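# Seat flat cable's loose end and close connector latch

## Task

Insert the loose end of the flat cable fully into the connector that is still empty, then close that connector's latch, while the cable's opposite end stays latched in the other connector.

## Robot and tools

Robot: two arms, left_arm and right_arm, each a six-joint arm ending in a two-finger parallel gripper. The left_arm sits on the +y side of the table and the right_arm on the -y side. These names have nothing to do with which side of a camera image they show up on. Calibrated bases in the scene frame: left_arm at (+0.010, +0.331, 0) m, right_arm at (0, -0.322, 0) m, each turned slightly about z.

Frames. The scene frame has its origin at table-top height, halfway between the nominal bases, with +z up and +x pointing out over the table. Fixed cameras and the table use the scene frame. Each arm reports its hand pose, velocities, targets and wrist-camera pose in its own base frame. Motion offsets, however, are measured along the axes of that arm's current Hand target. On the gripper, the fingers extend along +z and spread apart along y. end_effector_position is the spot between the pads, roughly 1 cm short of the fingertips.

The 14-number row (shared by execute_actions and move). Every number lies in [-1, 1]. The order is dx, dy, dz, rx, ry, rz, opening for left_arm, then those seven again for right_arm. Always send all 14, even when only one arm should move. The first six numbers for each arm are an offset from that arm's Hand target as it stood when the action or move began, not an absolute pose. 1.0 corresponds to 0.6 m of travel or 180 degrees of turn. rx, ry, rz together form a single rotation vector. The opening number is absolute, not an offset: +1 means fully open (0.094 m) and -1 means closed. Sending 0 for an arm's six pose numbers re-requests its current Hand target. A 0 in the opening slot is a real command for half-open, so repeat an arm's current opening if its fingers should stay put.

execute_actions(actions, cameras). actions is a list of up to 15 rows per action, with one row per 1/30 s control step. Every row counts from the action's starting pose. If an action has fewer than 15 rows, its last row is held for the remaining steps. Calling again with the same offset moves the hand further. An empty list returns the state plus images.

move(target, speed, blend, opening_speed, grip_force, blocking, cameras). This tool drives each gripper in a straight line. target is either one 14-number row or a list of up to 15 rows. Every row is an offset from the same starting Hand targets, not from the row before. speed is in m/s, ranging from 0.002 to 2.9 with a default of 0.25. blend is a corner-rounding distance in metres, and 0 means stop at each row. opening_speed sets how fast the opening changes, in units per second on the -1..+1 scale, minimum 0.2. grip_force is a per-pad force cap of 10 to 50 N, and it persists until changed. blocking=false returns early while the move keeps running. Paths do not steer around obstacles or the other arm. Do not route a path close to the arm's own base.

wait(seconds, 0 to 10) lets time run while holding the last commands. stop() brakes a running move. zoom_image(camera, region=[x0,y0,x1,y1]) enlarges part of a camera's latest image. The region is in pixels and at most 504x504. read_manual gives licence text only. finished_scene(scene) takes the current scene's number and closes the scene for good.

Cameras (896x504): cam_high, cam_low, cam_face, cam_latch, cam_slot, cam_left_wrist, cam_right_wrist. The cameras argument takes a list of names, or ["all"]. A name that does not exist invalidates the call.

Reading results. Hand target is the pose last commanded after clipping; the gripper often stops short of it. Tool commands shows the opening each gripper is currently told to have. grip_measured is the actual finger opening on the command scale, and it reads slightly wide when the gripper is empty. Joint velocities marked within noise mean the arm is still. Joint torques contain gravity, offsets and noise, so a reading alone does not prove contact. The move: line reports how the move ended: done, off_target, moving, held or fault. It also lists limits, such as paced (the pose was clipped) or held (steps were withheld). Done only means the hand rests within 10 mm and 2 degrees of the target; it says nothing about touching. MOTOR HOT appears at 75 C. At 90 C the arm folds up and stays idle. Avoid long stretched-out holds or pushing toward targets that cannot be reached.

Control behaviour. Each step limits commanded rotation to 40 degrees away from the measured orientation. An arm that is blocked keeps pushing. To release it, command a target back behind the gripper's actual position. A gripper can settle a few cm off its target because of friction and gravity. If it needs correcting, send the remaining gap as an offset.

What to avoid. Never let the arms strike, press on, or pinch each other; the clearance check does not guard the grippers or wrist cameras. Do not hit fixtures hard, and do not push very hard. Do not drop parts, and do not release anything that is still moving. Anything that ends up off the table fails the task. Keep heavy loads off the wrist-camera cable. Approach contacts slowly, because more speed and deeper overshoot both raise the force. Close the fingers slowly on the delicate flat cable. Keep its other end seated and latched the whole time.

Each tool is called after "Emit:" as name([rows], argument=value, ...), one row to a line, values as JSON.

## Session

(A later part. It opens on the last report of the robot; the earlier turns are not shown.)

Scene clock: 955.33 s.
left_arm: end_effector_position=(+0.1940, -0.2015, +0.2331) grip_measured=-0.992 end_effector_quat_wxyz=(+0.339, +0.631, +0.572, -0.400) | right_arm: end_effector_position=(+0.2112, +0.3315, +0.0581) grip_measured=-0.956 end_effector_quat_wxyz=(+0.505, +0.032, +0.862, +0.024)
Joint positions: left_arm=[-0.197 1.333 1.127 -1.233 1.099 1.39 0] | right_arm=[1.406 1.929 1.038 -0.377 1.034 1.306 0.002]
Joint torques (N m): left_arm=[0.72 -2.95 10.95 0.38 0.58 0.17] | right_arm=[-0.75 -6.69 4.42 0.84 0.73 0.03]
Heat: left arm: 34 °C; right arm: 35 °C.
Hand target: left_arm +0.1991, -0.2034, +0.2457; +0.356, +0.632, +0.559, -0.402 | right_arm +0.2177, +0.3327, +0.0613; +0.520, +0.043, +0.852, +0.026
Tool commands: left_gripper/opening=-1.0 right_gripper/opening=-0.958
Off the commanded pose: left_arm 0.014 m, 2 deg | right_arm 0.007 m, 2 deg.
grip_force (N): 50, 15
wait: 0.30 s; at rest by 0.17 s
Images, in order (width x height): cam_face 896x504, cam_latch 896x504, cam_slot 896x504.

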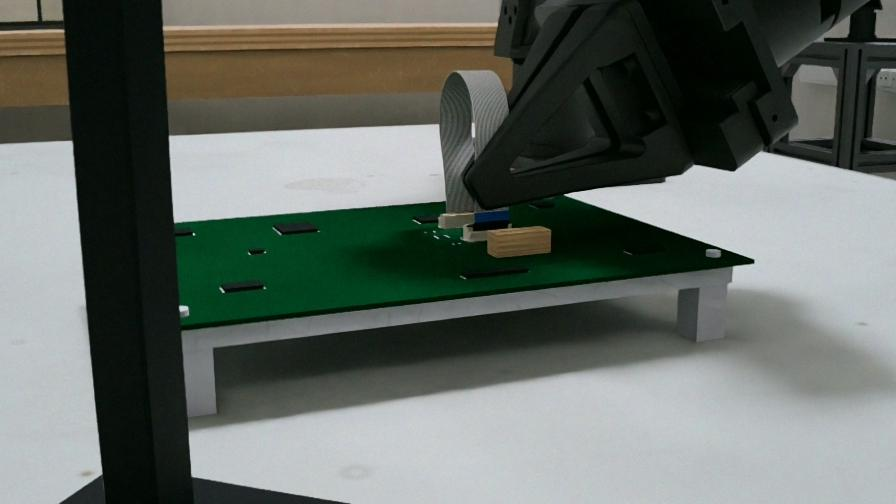

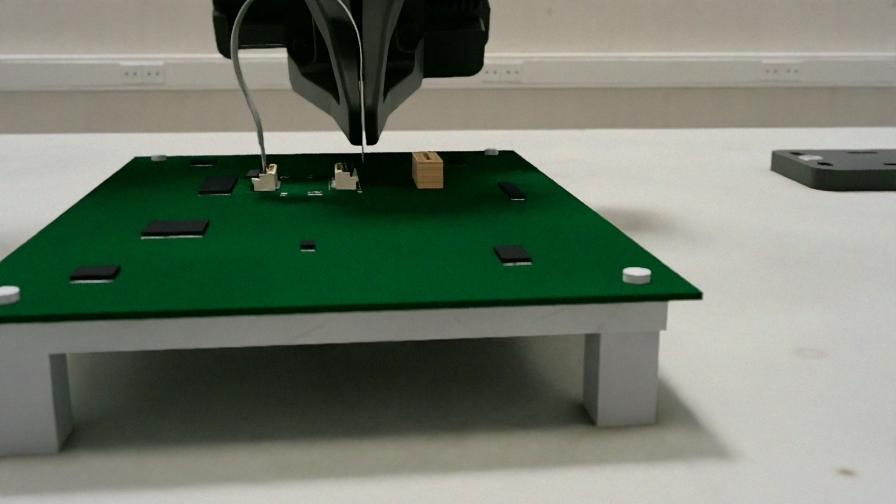

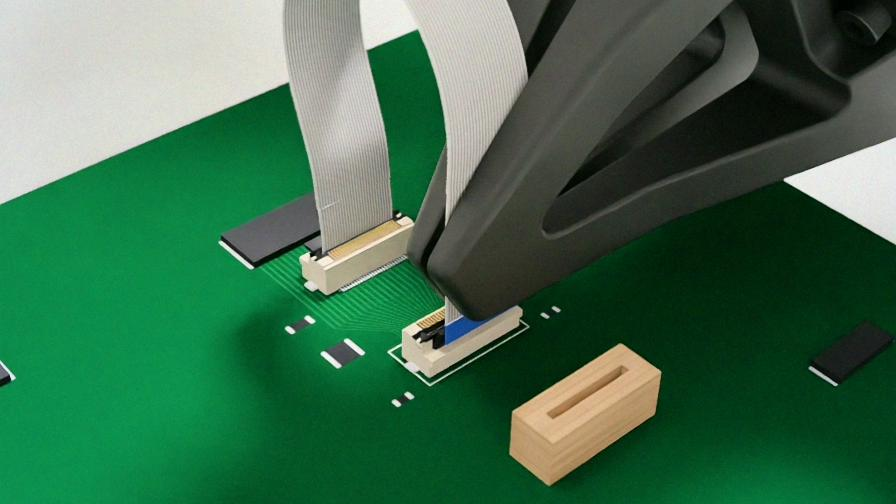

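Emit:
move([
  [0,0,0,0,0,0,-1,-0.0276,-0.0066,-0.0137,-0.0014,-0.0002,0.0034,-0.958],
  [0,0,0,0,0,0,-1,-0.0243,-0.0244,-0.0112,0.005,0.0007,-0.0121,-0.958],
], speed=0.03)

Emit:
wait(seconds=1, cameras=["cam_slot","cam_face","cam_latch"])

Emit:
zoom_image(camera="cam_slot", region=[400, 280, 530, 375])

Emit:
zoom_image(camera="cam_face", region=[430, 170, 530, 260])

Emit:
zoom_image(camera="cam_latch", region=[330, 150, 372, 185])

Scene clock: 971.20 s.
left_arm: end_effector_position=(+0.1940, -0.2015, +0.2331) grip_measured=-0.992 end_effector_quat_wxyz=(+0.339, +0.631, +0.572, -0.400) | right_arm: end_effector_position=(+0.2125, +0.3221, +0.0595) grip_measured=-0.956 end_effector_quat_wxyz=(+0.504, +0.018, +0.863, +0.006)
Joint positions: left_arm=[-0.197 1.333 1.127 -1.233 1.099 1.39 0] | right_arm=[1.398 1.909 1.022 -0.402 1.034 1.279 0.002]
Joint torques (N m): left_arm=[0.73 -2.93 11.12 0.36 0.6 0.18] | right_arm=[-0.72 -10.43 3.43 0.51 0.73 0.04]
Heat: left arm: 34 °C; right arm: 35 °C.
Hand target: left_arm +0.1991, -0.2034, +0.2457; +0.356, +0.632, +0.559, -0.402 | right_arm +0.2176, +0.3168, +0.0759; +0.519, +0.031, +0.854, +0.010
Off the commanded pose: left_arm 0.014 m, 2 deg | right_arm 0.018 m, 3 deg.
grip_force (N): 50, 15
move: off_target (left_arm, right_arm)

Scene clock: 972.20 s.
left_arm: end_effector_position=(+0.1940, -0.2015, +0.2331) grip_measured=-0.992 end_effector_quat_wxyz=(+0.339, +0.631, +0.572, -0.400) | right_arm: end_effector_position=(+0.2125, +0.3220, +0.0595) grip_measured=-0.956 end_effector_quat_wxyz=(+0.504, +0.018, +0.863, +0.006)
Joint positions: left_arm=[-0.197 1.333 1.127 -1.233 1.099 1.39 0] | right_arm=[1.398 1.909 1.022 -0.403 1.034 1.279 0.002]
Joint torques (N m): left_arm=[0.7 -2.93 11.03 0.37 0.59 0.18] | right_arm=[-0.7 -10.43 3.44 0.51 0.74 0.02]
Heat: left arm: 34 °C; right arm: 35 °C.
Hand target: left_arm +0.1991, -0.2034, +0.2457; +0.356, +0.632, +0.559, -0.402 | right_arm +0.2176, +0.3167, +0.0758; +0.519, +0.031, +0.854, +0.010
Tool commands: left_gripper/opening=-1.0 right_gripper/opening=-0.958
Off the commanded pose: left_arm 0.014 m, 2 deg | right_arm 0.018 m, 3 deg.
grip_force (N): 50, 15
wait: 1.00 s; at rest by 0.17 s
Images, in order (width x height): cam_face 896x504, cam_latch 896x504, cam_slot 896x504.

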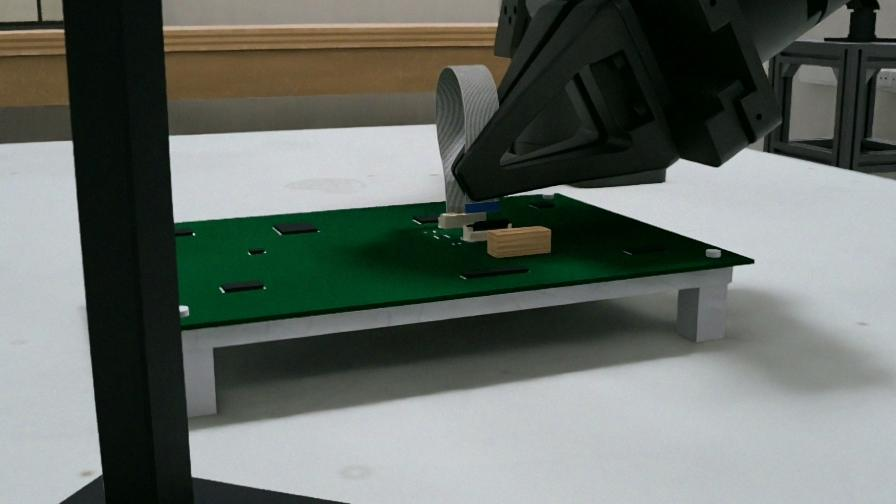

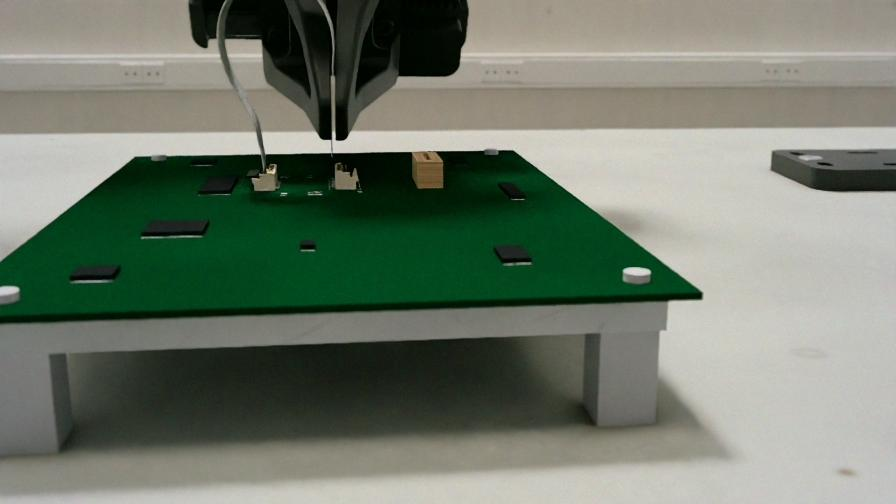

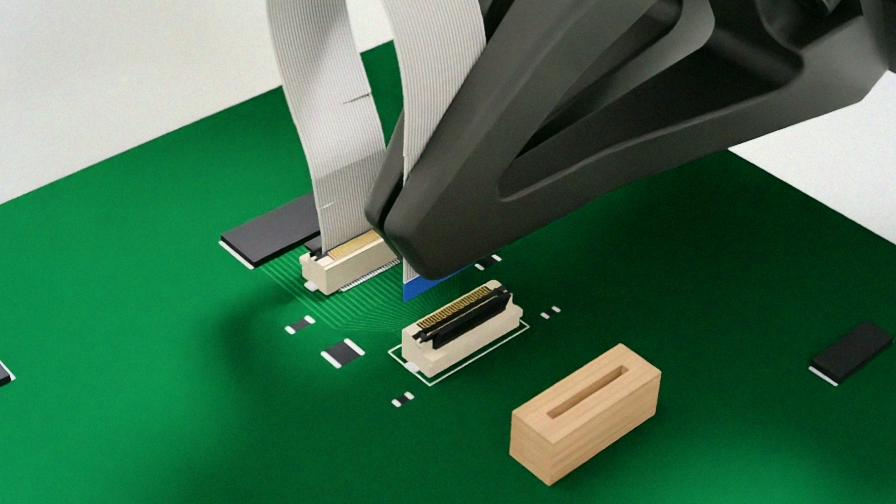

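Scaled by 3.877 from the camera's 896x504 image, which has a finer 1280x720 frame.

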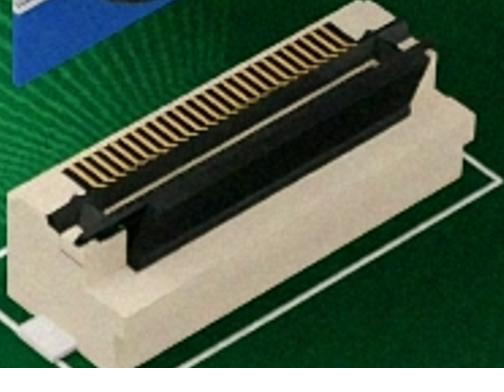

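Scaled by 5.040 from the camera's 896x504 image, which has a finer 1280x720 frame.

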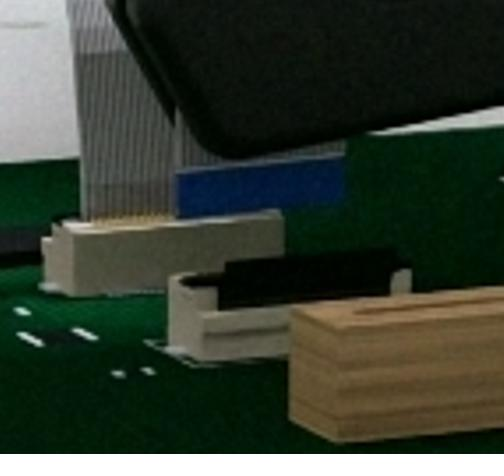

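Scaled by 12.000 from the camera's 896x504 image, which has a finer 1280x720 frame.

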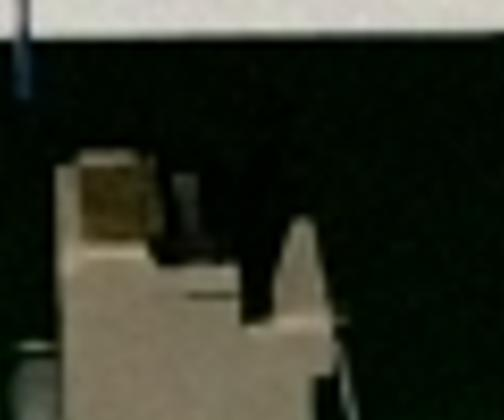

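Emit:
move(target=[0,0,0,0,0,0,-1,0.0201,0.0337,0.0022,-0.0106,-0.0015,0.0259,-0.958], speed=0.02)

Emit:
wait(seconds=1, cameras=["cam_slot","cam_face","cam_latch"])

Emit:
zoom_image(camera="cam_slot", region=[400, 280, 530, 375])

Emit:
zoom_image(camera="cam_face", region=[430, 170, 530, 260])

Emit:
zoom_image(camera="cam_latch", region=[330, 150, 372, 185])

Scene clock: 989.77 s.
left_arm: end_effector_position=(+0.1940, -0.2015, +0.2331) grip_measured=-0.992 end_effector_quat_wxyz=(+0.339, +0.631, +0.572, -0.400) | right_arm: end_effector_position=(+0.2120, +0.3288, +0.0583) grip_measured=-0.956 end_effector_quat_wxyz=(+0.505, +0.044, +0.861, +0.031)
Joint positions: left_arm=[-0.197 1.333 1.127 -1.233 1.099 1.39 0] | right_arm=[1.403 1.921 1.027 -0.371 1.034 1.33 0.002]
Joint torques (N m): left_arm=[0.77 -2.96 10.88 0.35 0.59 0.19] | right_arm=[0.57 -6.68 5.67 0.84 0.74 0.14]
Heat: left arm: 34 °C; right arm: 36 °C.
Hand target: left_arm +0.1991, -0.2034, +0.2457; +0.356, +0.632, +0.559, -0.402 | right_arm +0.2141, +0.3376, +0.0655; +0.521, +0.057, +0.850, +0.045
Off the commanded pose: left_arm 0.014 m, 2 deg | right_arm 0.012 m, 3 deg.
grip_force (N): 50, 15
move: off_target (left_arm, right_arm)

Scene clock: 990.77 s.
left_arm: end_effector_position=(+0.1940, -0.2015, +0.2331) grip_measured=-0.992 end_effector_quat_wxyz=(+0.339, +0.631, +0.572, -0.400) | right_arm: end_effector_position=(+0.2120, +0.3288, +0.0583) grip_measured=-0.956 end_effector_quat_wxyz=(+0.505, +0.044, +0.861, +0.031)
Joint positions: left_arm=[-0.197 1.333 1.127 -1.233 1.099 1.39 0] | right_arm=[1.403 1.921 1.027 -0.371 1.034 1.33 0.002]
Joint torques (N m): left_arm=[0.57 -2.88 10.95 0.39 0.61 0.21] | right_arm=[0.64 -6.65 5.65 0.85 0.74 0.13]
Heat: left arm: 34 °C; right arm: 36 °C.
Hand target: left_arm +0.1991, -0.2034, +0.2457; +0.356, +0.632, +0.559, -0.402 | right_arm +0.2142, +0.3376, +0.0655; +0.521, +0.057, +0.850, +0.045
Tool commands: left_gripper/opening=-1.0 right_gripper/opening=-0.958
Off the commanded pose: left_arm 0.014 m, 2 deg | right_arm 0.012 m, 3 deg.
grip_force (N): 50, 15
wait: 1.00 s; at rest by 0.17 s
Images, in order (width x height): cam_face 896x504, cam_latch 896x504, cam_slot 896x504.

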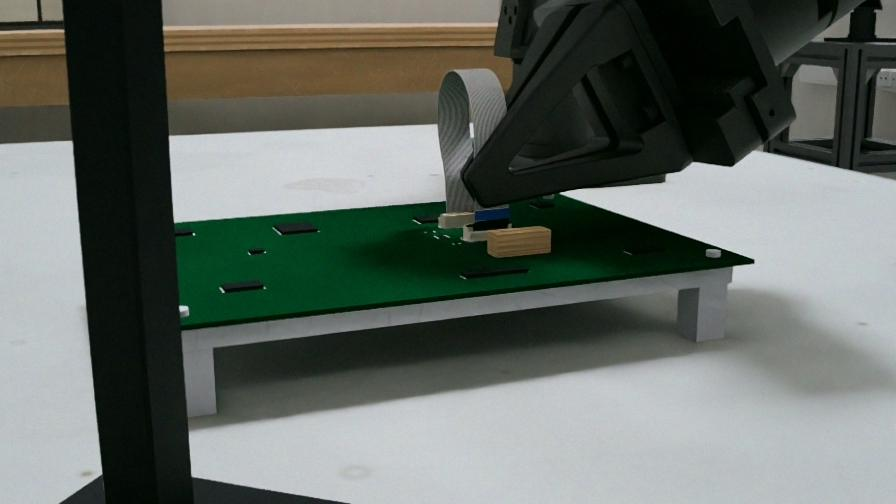

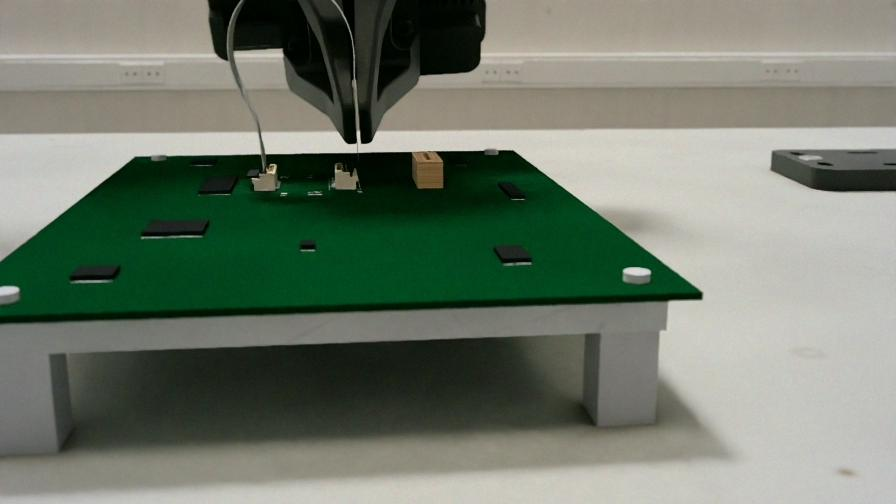

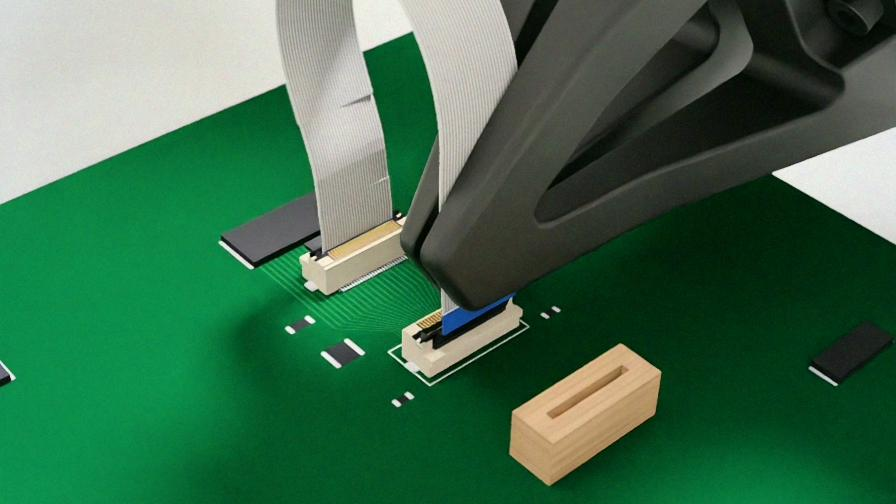

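Scaled by 3.877 from the camera's 896x504 image, which has a finer 1280x720 frame.

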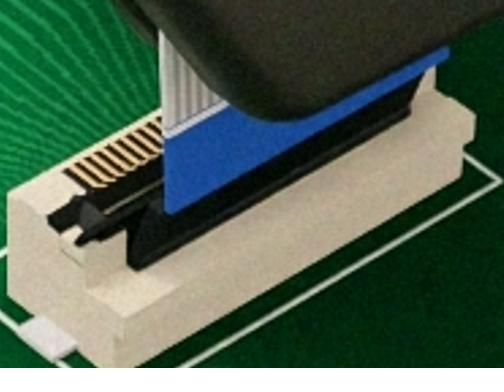

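Scaled by 5.040 from the camera's 896x504 image, which has a finer 1280x720 frame.

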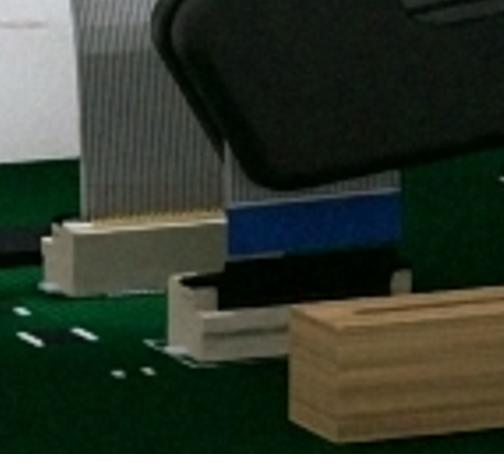

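Scaled by 12.000 from the camera's 896x504 image, which has a finer 1280x720 frame.

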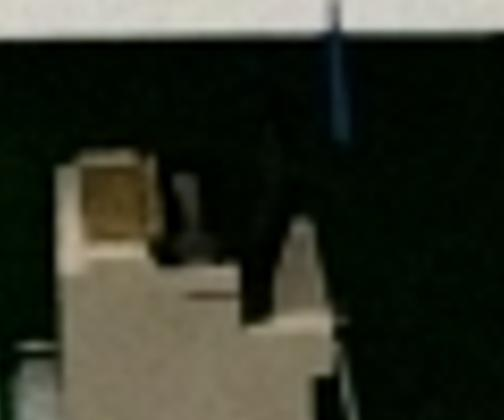

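Emit:
zoom_image(camera="cam_slot", region=[290, 210, 420, 305])

Emit:
zoom_image(camera="cam_face", region=[430, 195, 520, 255])

Scaled by 3.877 from the camera's 896x504 image, which has a finer 1280x720 frame.

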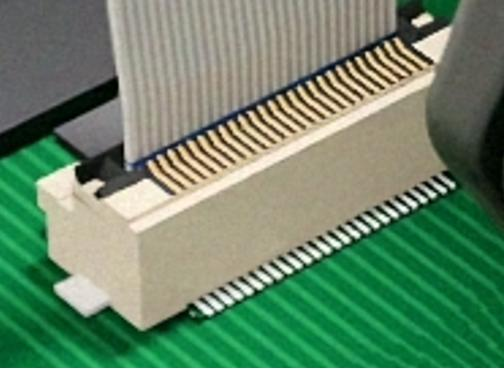

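Scaled by 5.600 from the camera's 896x504 image, which has a finer 1280x720 frame.

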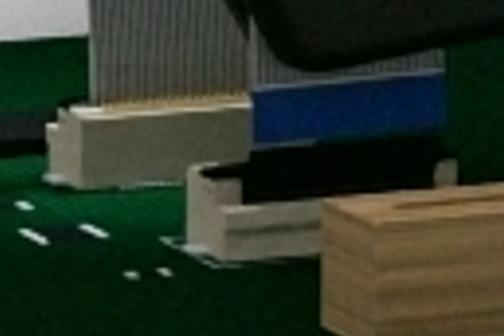

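Emit:
move([
  [0,0,0,0,0,0,-1,-0.0044,0.0035,-0.0024,-0.0003,0,0.0008,-0.958],
  [0,0,0,0,0,0,-1,-0.0074,-0.0135,-0.003,0.0098,0.0014,-0.0238,-0.958],
], speed=0.02)

Emit:
wait(seconds=1, cameras=["cam_slot","cam_face","cam_latch"])

Emit:
zoom_image(camera="cam_slot", region=[400, 280, 530, 375])

Emit:
zoom_image(camera="cam_face", region=[430, 170, 530, 260])

Emit:
zoom_image(camera="cam_latch", region=[330, 150, 372, 185])

Scene clock: 1018.67 s.
left_arm: end_effector_position=(+0.1940, -0.2015, +0.2331) grip_measured=-0.992 end_effector_quat_wxyz=(+0.339, +0.631, +0.572, -0.400) | right_arm: end_effector_position=(+0.2114, +0.3251, +0.0590) grip_measured=-0.956 end_effector_quat_wxyz=(+0.503, +0.028, +0.863, +0.011)
Joint positions: left_arm=[-0.197 1.333 1.127 -1.233 1.099 1.39 0] | right_arm=[1.403 1.921 1.038 -0.416 1.034 1.312 0.002]
Joint torques (N m): left_arm=[0.79 -2.84 11.04 0.4 0.62 0.19] | right_arm=[0.34 -7.45 5.75 0.49 0.76 0.03]
Heat: left arm: 35 °C; right arm: 36 °C.
Hand target: left_arm +0.1991, -0.2034, +0.2457; +0.356, +0.632, +0.559, -0.402 | right_arm +0.2141, +0.3290, +0.0691; +0.520, +0.033, +0.854, +0.012
Off the commanded pose: left_arm 0.014 m, 2 deg | right_arm 0.011 m, 2 deg.
grip_force (N): 50, 15
move: off_target (left_arm, right_arm)

Scene clock: 1019.67 s.
left_arm: end_effector_position=(+0.1940, -0.2015, +0.2331) grip_measured=-0.992 end_effector_quat_wxyz=(+0.339, +0.631, +0.572, -0.400) | right_arm: end_effector_position=(+0.2114, +0.3251, +0.0589) grip_measured=-0.956 end_effector_quat_wxyz=(+0.503, +0.028, +0.863, +0.011)
Joint positions: left_arm=[-0.197 1.333 1.127 -1.233 1.099 1.39 0] | right_arm=[1.403 1.921 1.038 -0.417 1.034 1.312 0.002]
Joint torques (N m): left_arm=[0.73 -2.82 10.95 0.38 0.61 0.15] | right_arm=[0.32 -7.46 5.76 0.49 0.76 0.03]
Heat: left arm: 35 °C; right arm: 36 °C.
Hand target: left_arm +0.1991, -0.2034, +0.2457; +0.356, +0.632, +0.559, -0.402 | right_arm +0.2141, +0.3290, +0.0692; +0.520, +0.033, +0.854, +0.013
Tool commands: left_gripper/opening=-1.0 right_gripper/opening=-0.958
Off the commanded pose: left_arm 0.014 m, 2 deg | right_arm 0.011 m, 2 deg.
grip_force (N): 50, 15
wait: 1.00 s; at rest by 0.17 s
Images, in order (width x height): cam_face 896x504, cam_latch 896x504, cam_slot 896x504.

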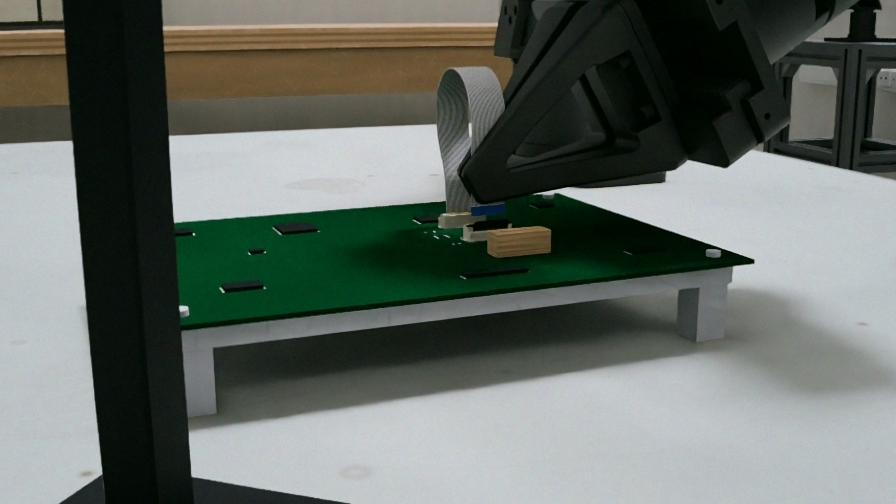

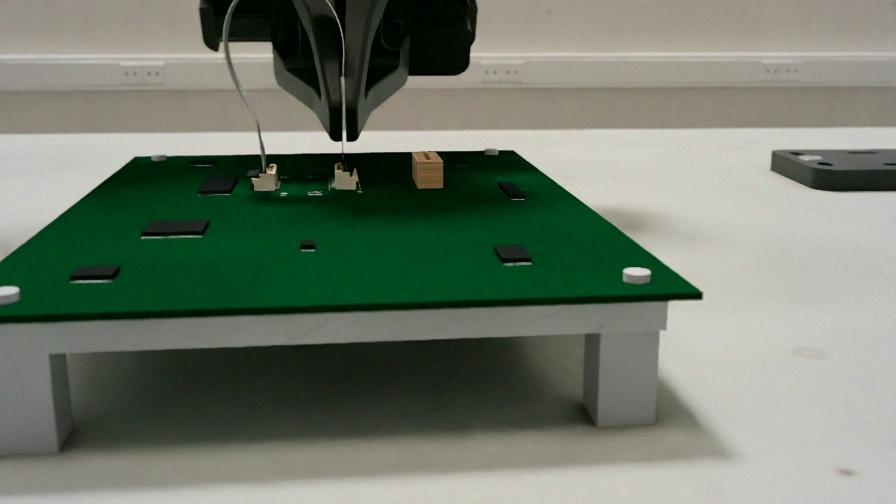

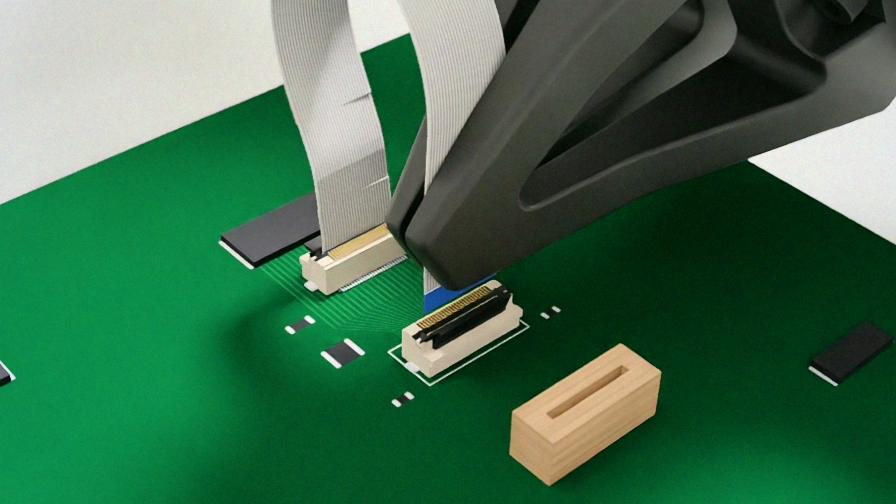

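Scaled by 3.877 from the camera's 896x504 image, which has a finer 1280x720 frame.

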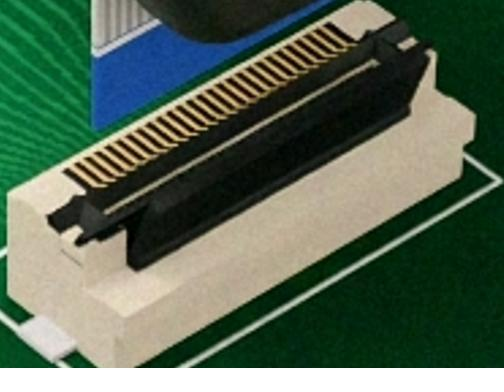

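Scaled by 5.040 from the camera's 896x504 image, which has a finer 1280x720 frame.

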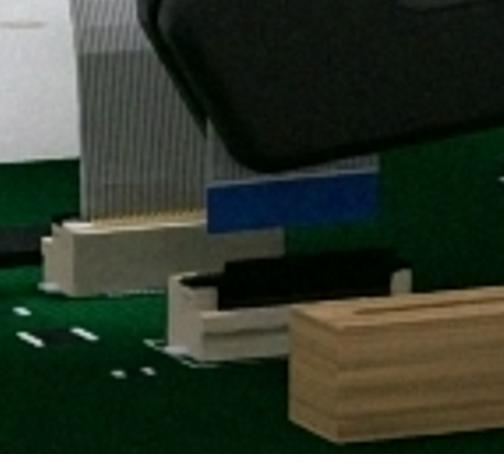

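Scaled by 12.000 from the camera's 896x504 image, which has a finer 1280x720 frame.

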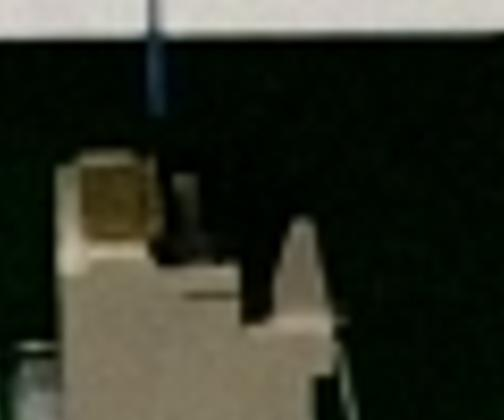

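Emit:
zoom_image(camera="cam_slot", region=[405, 255, 505, 345])

Emit:
zoom_image(camera="cam_latch", region=[325, 125, 365, 175])

Scaled by 5.040 from the camera's 896x504 image, which has a finer 1280x720 frame.

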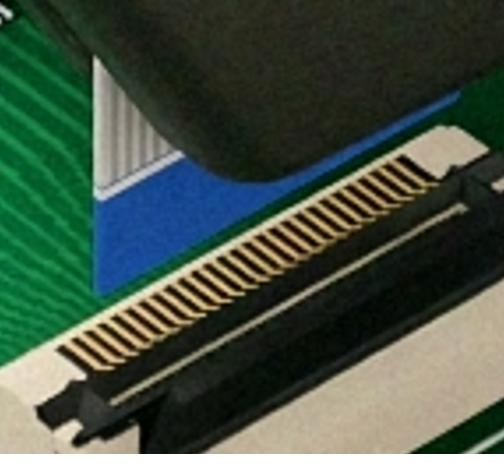

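Scaled by 10.080 from the camera's 896x504 image, which has a finer 1280x720 frame.

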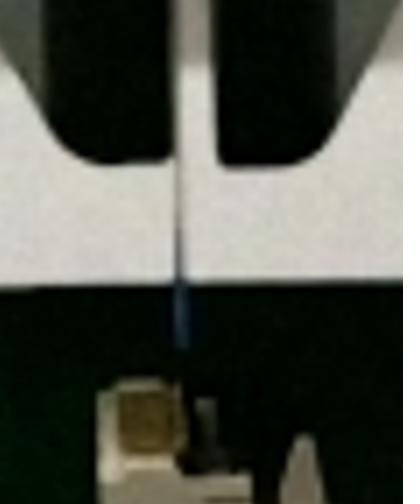

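Emit:
move(target=[0,0,0,0,0,0,-1,0.0097,0.0039,0.0028,0.0001,0,-0.0003,-0.958], speed=0.012)

Emit:
wait(seconds=0.8, cameras=["cam_slot","cam_face","cam_latch"])

Emit:
zoom_image(camera="cam_slot", region=[405, 255, 505, 345])

Emit:
zoom_image(camera="cam_latch", region=[325, 130, 367, 180])

Emit:
zoom_image(camera="cam_face", region=[430, 170, 530, 260])

Scene clock: 1029.10 s.
left_arm: end_effector_position=(+0.1940, -0.2015, +0.2331) grip_measured=-0.992 end_effector_quat_wxyz=(+0.339, +0.631, +0.572, -0.400) | right_arm: end_effector_position=(+0.2116, +0.3265, +0.0566) grip_measured=-0.956 end_effector_quat_wxyz=(+0.503, +0.026, +0.864, +0.009)
Joint positions: left_arm=[-0.197 1.333 1.127 -1.233 1.099 1.39 0] | right_arm=[1.403 1.933 1.045 -0.417 1.034 1.312 0.002]
Joint torques (N m): left_arm=[0.81 -2.76 11 0.37 0.61 0.18] | right_arm=[0.72 -6.75 5.64 0.56 0.77 0.12]
Heat: left arm: 35 °C; right arm: 36 °C.
Hand target: left_arm +0.1991, -0.2034, +0.2457; +0.356, +0.632, +0.559, -0.402 | right_arm +0.2131, +0.3318, +0.0633; +0.519, +0.033, +0.854, +0.012
Off the commanded pose: left_arm 0.014 m, 2 deg | right_arm 0.009 m, 2 deg.
grip_force (N): 50, 15
move: off_target (left_arm)

Scene clock: 1029.90 s.
left_arm: end_effector_position=(+0.1940, -0.2015, +0.2331) grip_measured=-0.992 end_effector_quat_wxyz=(+0.339, +0.631, +0.572, -0.400) | right_arm: end_effector_position=(+0.2116, +0.3265, +0.0566) grip_measured=-0.956 end_effector_quat_wxyz=(+0.503, +0.026, +0.864, +0.009)
Joint positions: left_arm=[-0.197 1.333 1.127 -1.233 1.099 1.39 0] | right_arm=[1.403 1.933 1.045 -0.417 1.034 1.312 0.002]
Joint torques (N m): left_arm=[0.7 -2.85 10.92 0.37 0.62 0.17] | right_arm=[0.73 -6.75 5.64 0.56 0.77 0.12]
Heat: left arm: 35 °C; right arm: 36 °C.
Hand target: left_arm +0.1991, -0.2034, +0.2457; +0.356, +0.632, +0.559, -0.402 | right_arm +0.2131, +0.3318, +0.0633; +0.519, +0.033, +0.854, +0.012
Tool commands: left_gripper/opening=-1.0 right_gripper/opening=-0.958
Off the commanded pose: left_arm 0.014 m, 2 deg | right_arm 0.009 m, 2 deg.
grip_force (N): 50, 15
wait: 0.80 s; at rest by 0.17 s
Images, in order (width x height): cam_face 896x504, cam_latch 896x504, cam_slot 896x504.

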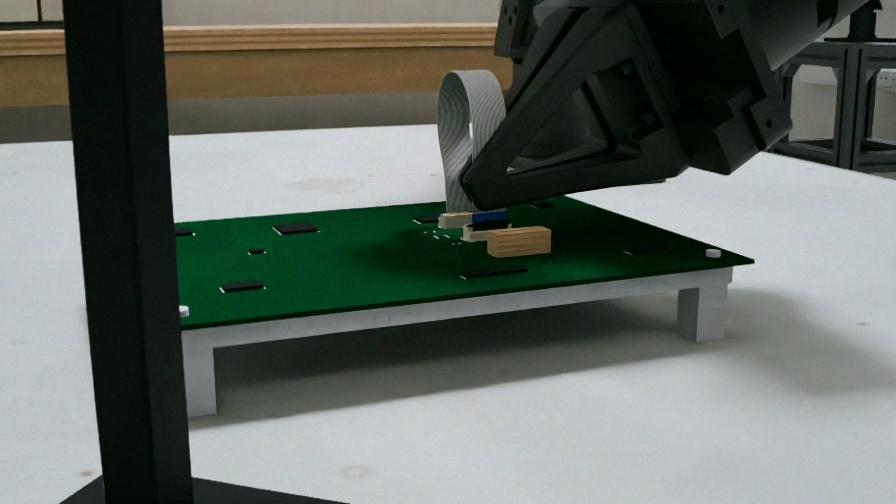

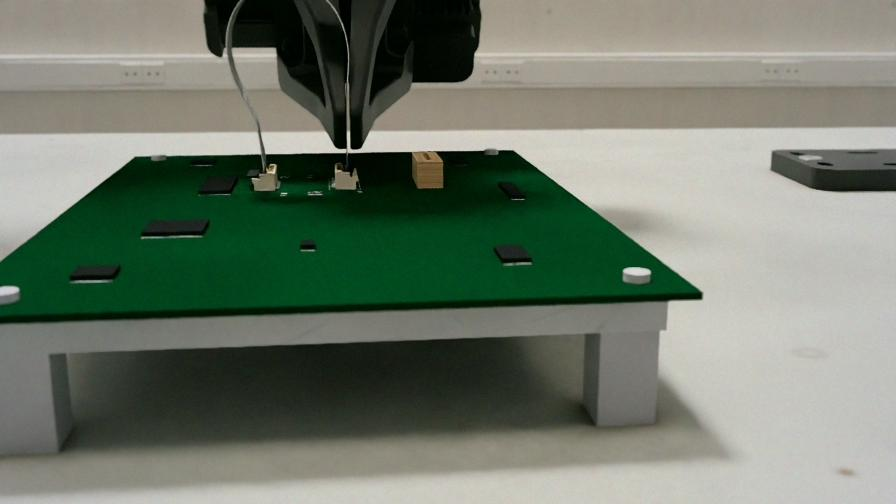

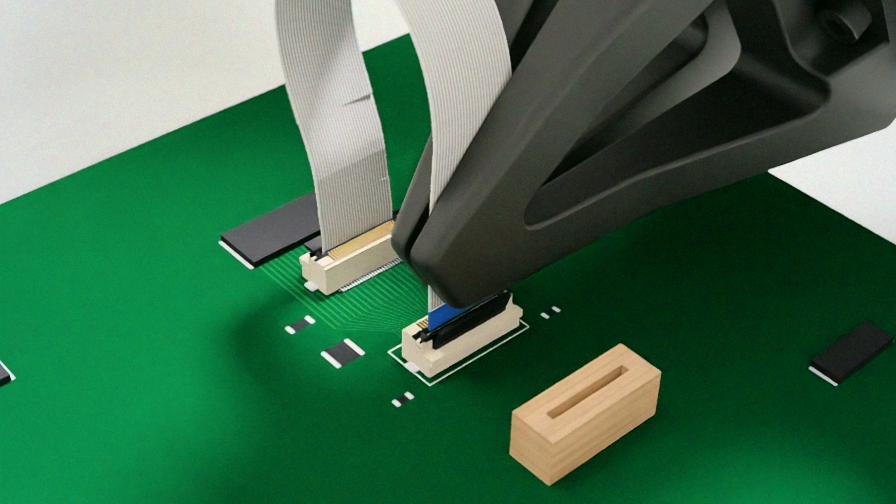

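Scaled by 5.040 from the camera's 896x504 image, which has a finer 1280x720 frame.

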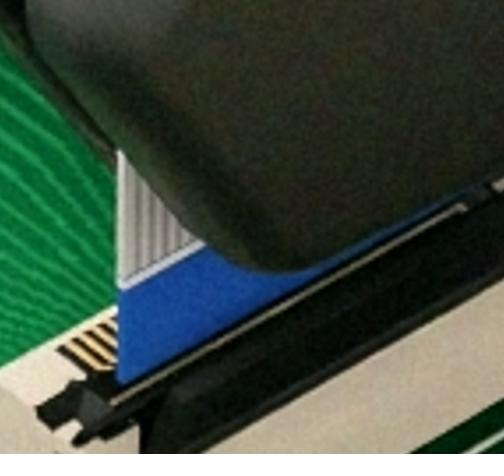

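Scaled by 10.080 from the camera's 896x504 image, which has a finer 1280x720 frame.

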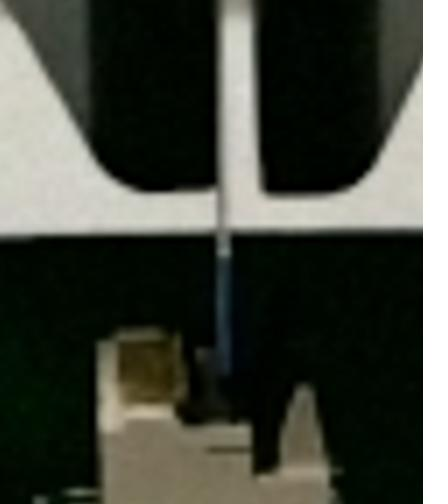

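Scaled by 5.040 from the camera's 896x504 image, which has a finer 1280x720 frame.

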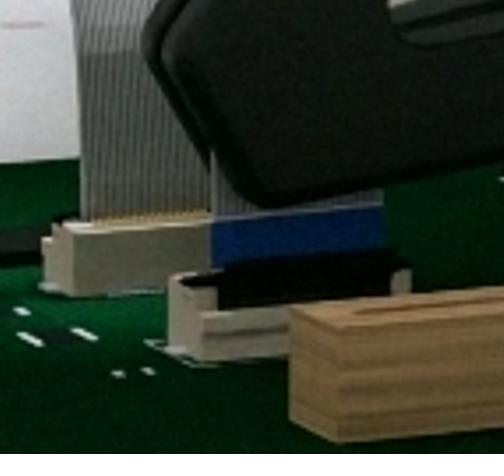

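Emit:
move(target=[0,0,0,0,0,0,-1,0.0065,0.0024,0.0023,-0.0002,0,0.0005,-0.958], speed=0.01)

Emit:
wait(seconds=0.8, cameras=["cam_slot","cam_face","cam_latch"])

Emit:
zoom_image(camera="cam_slot", region=[405, 255, 505, 345])

Emit:
zoom_image(camera="cam_latch", region=[325, 130, 367, 180])

Emit:
zoom_image(camera="cam_face", region=[430, 170, 530, 260])

Scene clock: 1037.57 s.
left_arm: end_effector_position=(+0.1940, -0.2015, +0.2331) grip_measured=-0.992 end_effector_quat_wxyz=(+0.339, +0.631, +0.572, -0.400) | right_arm: end_effector_position=(+0.2106, +0.3262, +0.0529) grip_measured=-0.956 end_effector_quat_wxyz=(+0.504, +0.024, +0.864, +0.005)
Joint positions: left_arm=[-0.197 1.333 1.127 -1.233 1.099 1.39 0] | right_arm=[1.406 1.945 1.045 -0.417 1.037 1.315 0.002]
Joint torques (N m): left_arm=[0.73 -2.84 10.91 0.37 0.61 0.15] | right_arm=[0.66 -6.68 5.78 0.63 0.74 0.13]
Heat: left arm: 35 °C; right arm: 36 °C.
Hand target: left_arm +0.1991, -0.2034, +0.2457; +0.356, +0.632, +0.559, -0.402 | right_arm +0.2126, +0.3335, +0.0595; +0.520, +0.034, +0.854, +0.013
Off the commanded pose: left_arm 0.014 m, 2 deg | right_arm 0.010 m, 3 deg.
grip_force (N): 50, 15
move: off_target (left_arm, right_arm)

Scene clock: 1038.37 s.
left_arm: end_effector_position=(+0.1940, -0.2015, +0.2331) grip_measured=-0.992 end_effector_quat_wxyz=(+0.339, +0.631, +0.572, -0.400) | right_arm: end_effector_position=(+0.2106, +0.3262, +0.0529) grip_measured=-0.956 end_effector_quat_wxyz=(+0.504, +0.024, +0.864, +0.005)
Joint positions: left_arm=[-0.197 1.333 1.127 -1.233 1.099 1.39 0] | right_arm=[1.406 1.945 1.045 -0.417 1.037 1.316 0.002]
Joint torques (N m): left_arm=[0.69 -3.04 11.06 0.37 0.6 0.18] | right_arm=[0.62 -6.69 5.79 0.63 0.75 0.14]
Heat: left arm: 35 °C; right arm: 36 °C.
Hand target: left_arm +0.1991, -0.2034, +0.2457; +0.356, +0.632, +0.559, -0.402 | right_arm +0.2126, +0.3335, +0.0595; +0.520, +0.034, +0.854, +0.013
Tool commands: left_gripper/opening=-1.0 right_gripper/opening=-0.958
Off the commanded pose: left_arm 0.014 m, 2 deg | right_arm 0.010 m, 3 deg.
grip_force (N): 50, 15
wait: 0.80 s; at rest by 0.17 s
Images, in order (width x height): cam_face 896x504, cam_latch 896x504, cam_slot 896x504.

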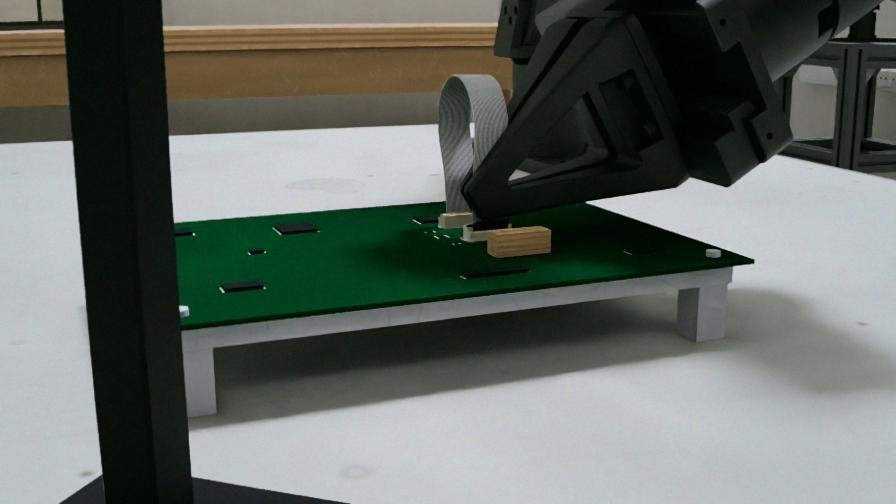

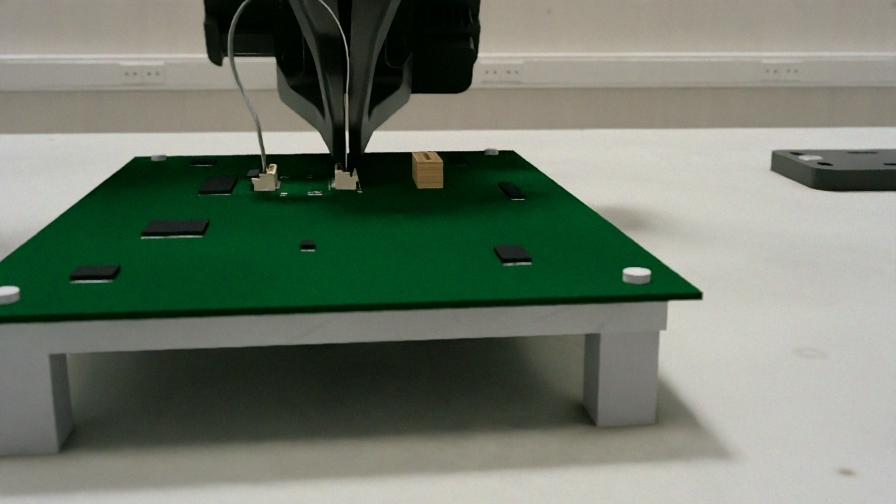

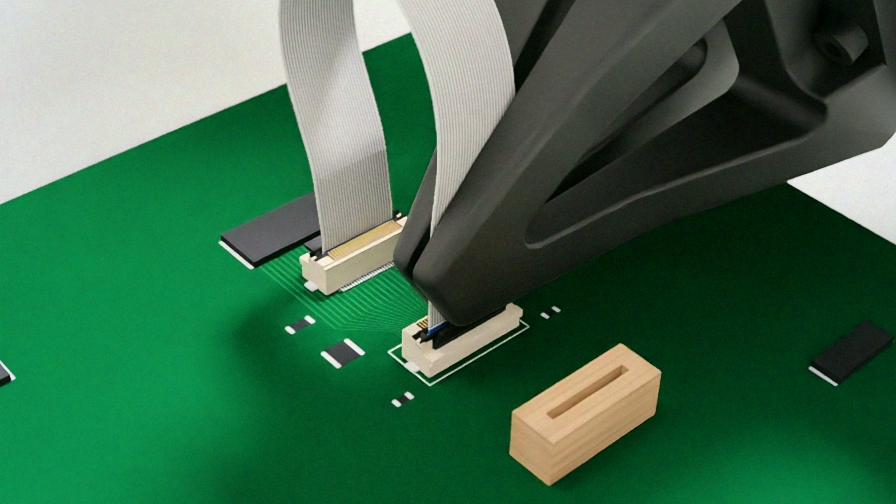

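Scaled by 5.040 from the camera's 896x504 image, which has a finer 1280x720 frame.

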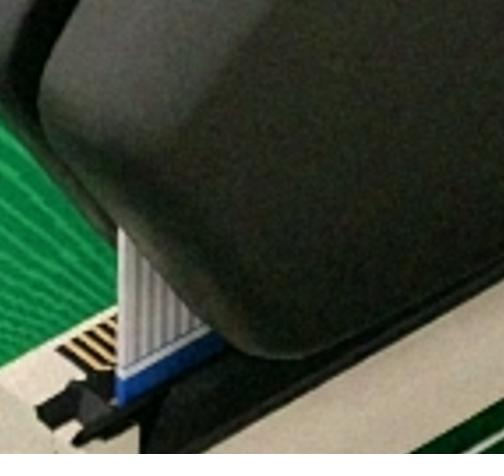

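Scaled by 10.080 from the camera's 896x504 image, which has a finer 1280x720 frame.

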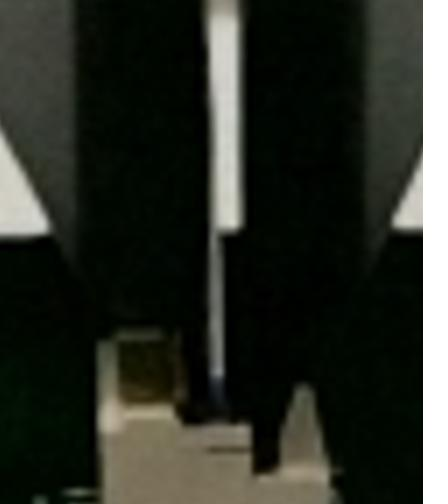

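Scaled by 5.040 from the camera's 896x504 image, which has a finer 1280x720 frame.

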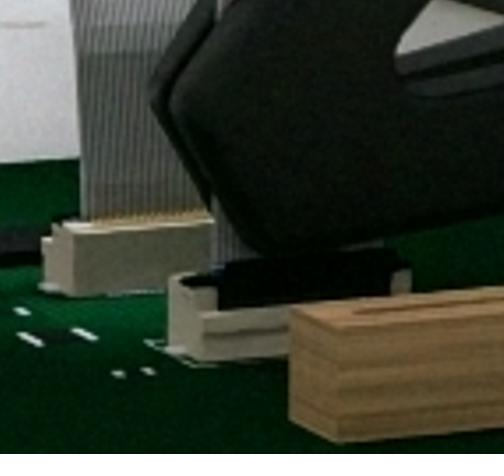

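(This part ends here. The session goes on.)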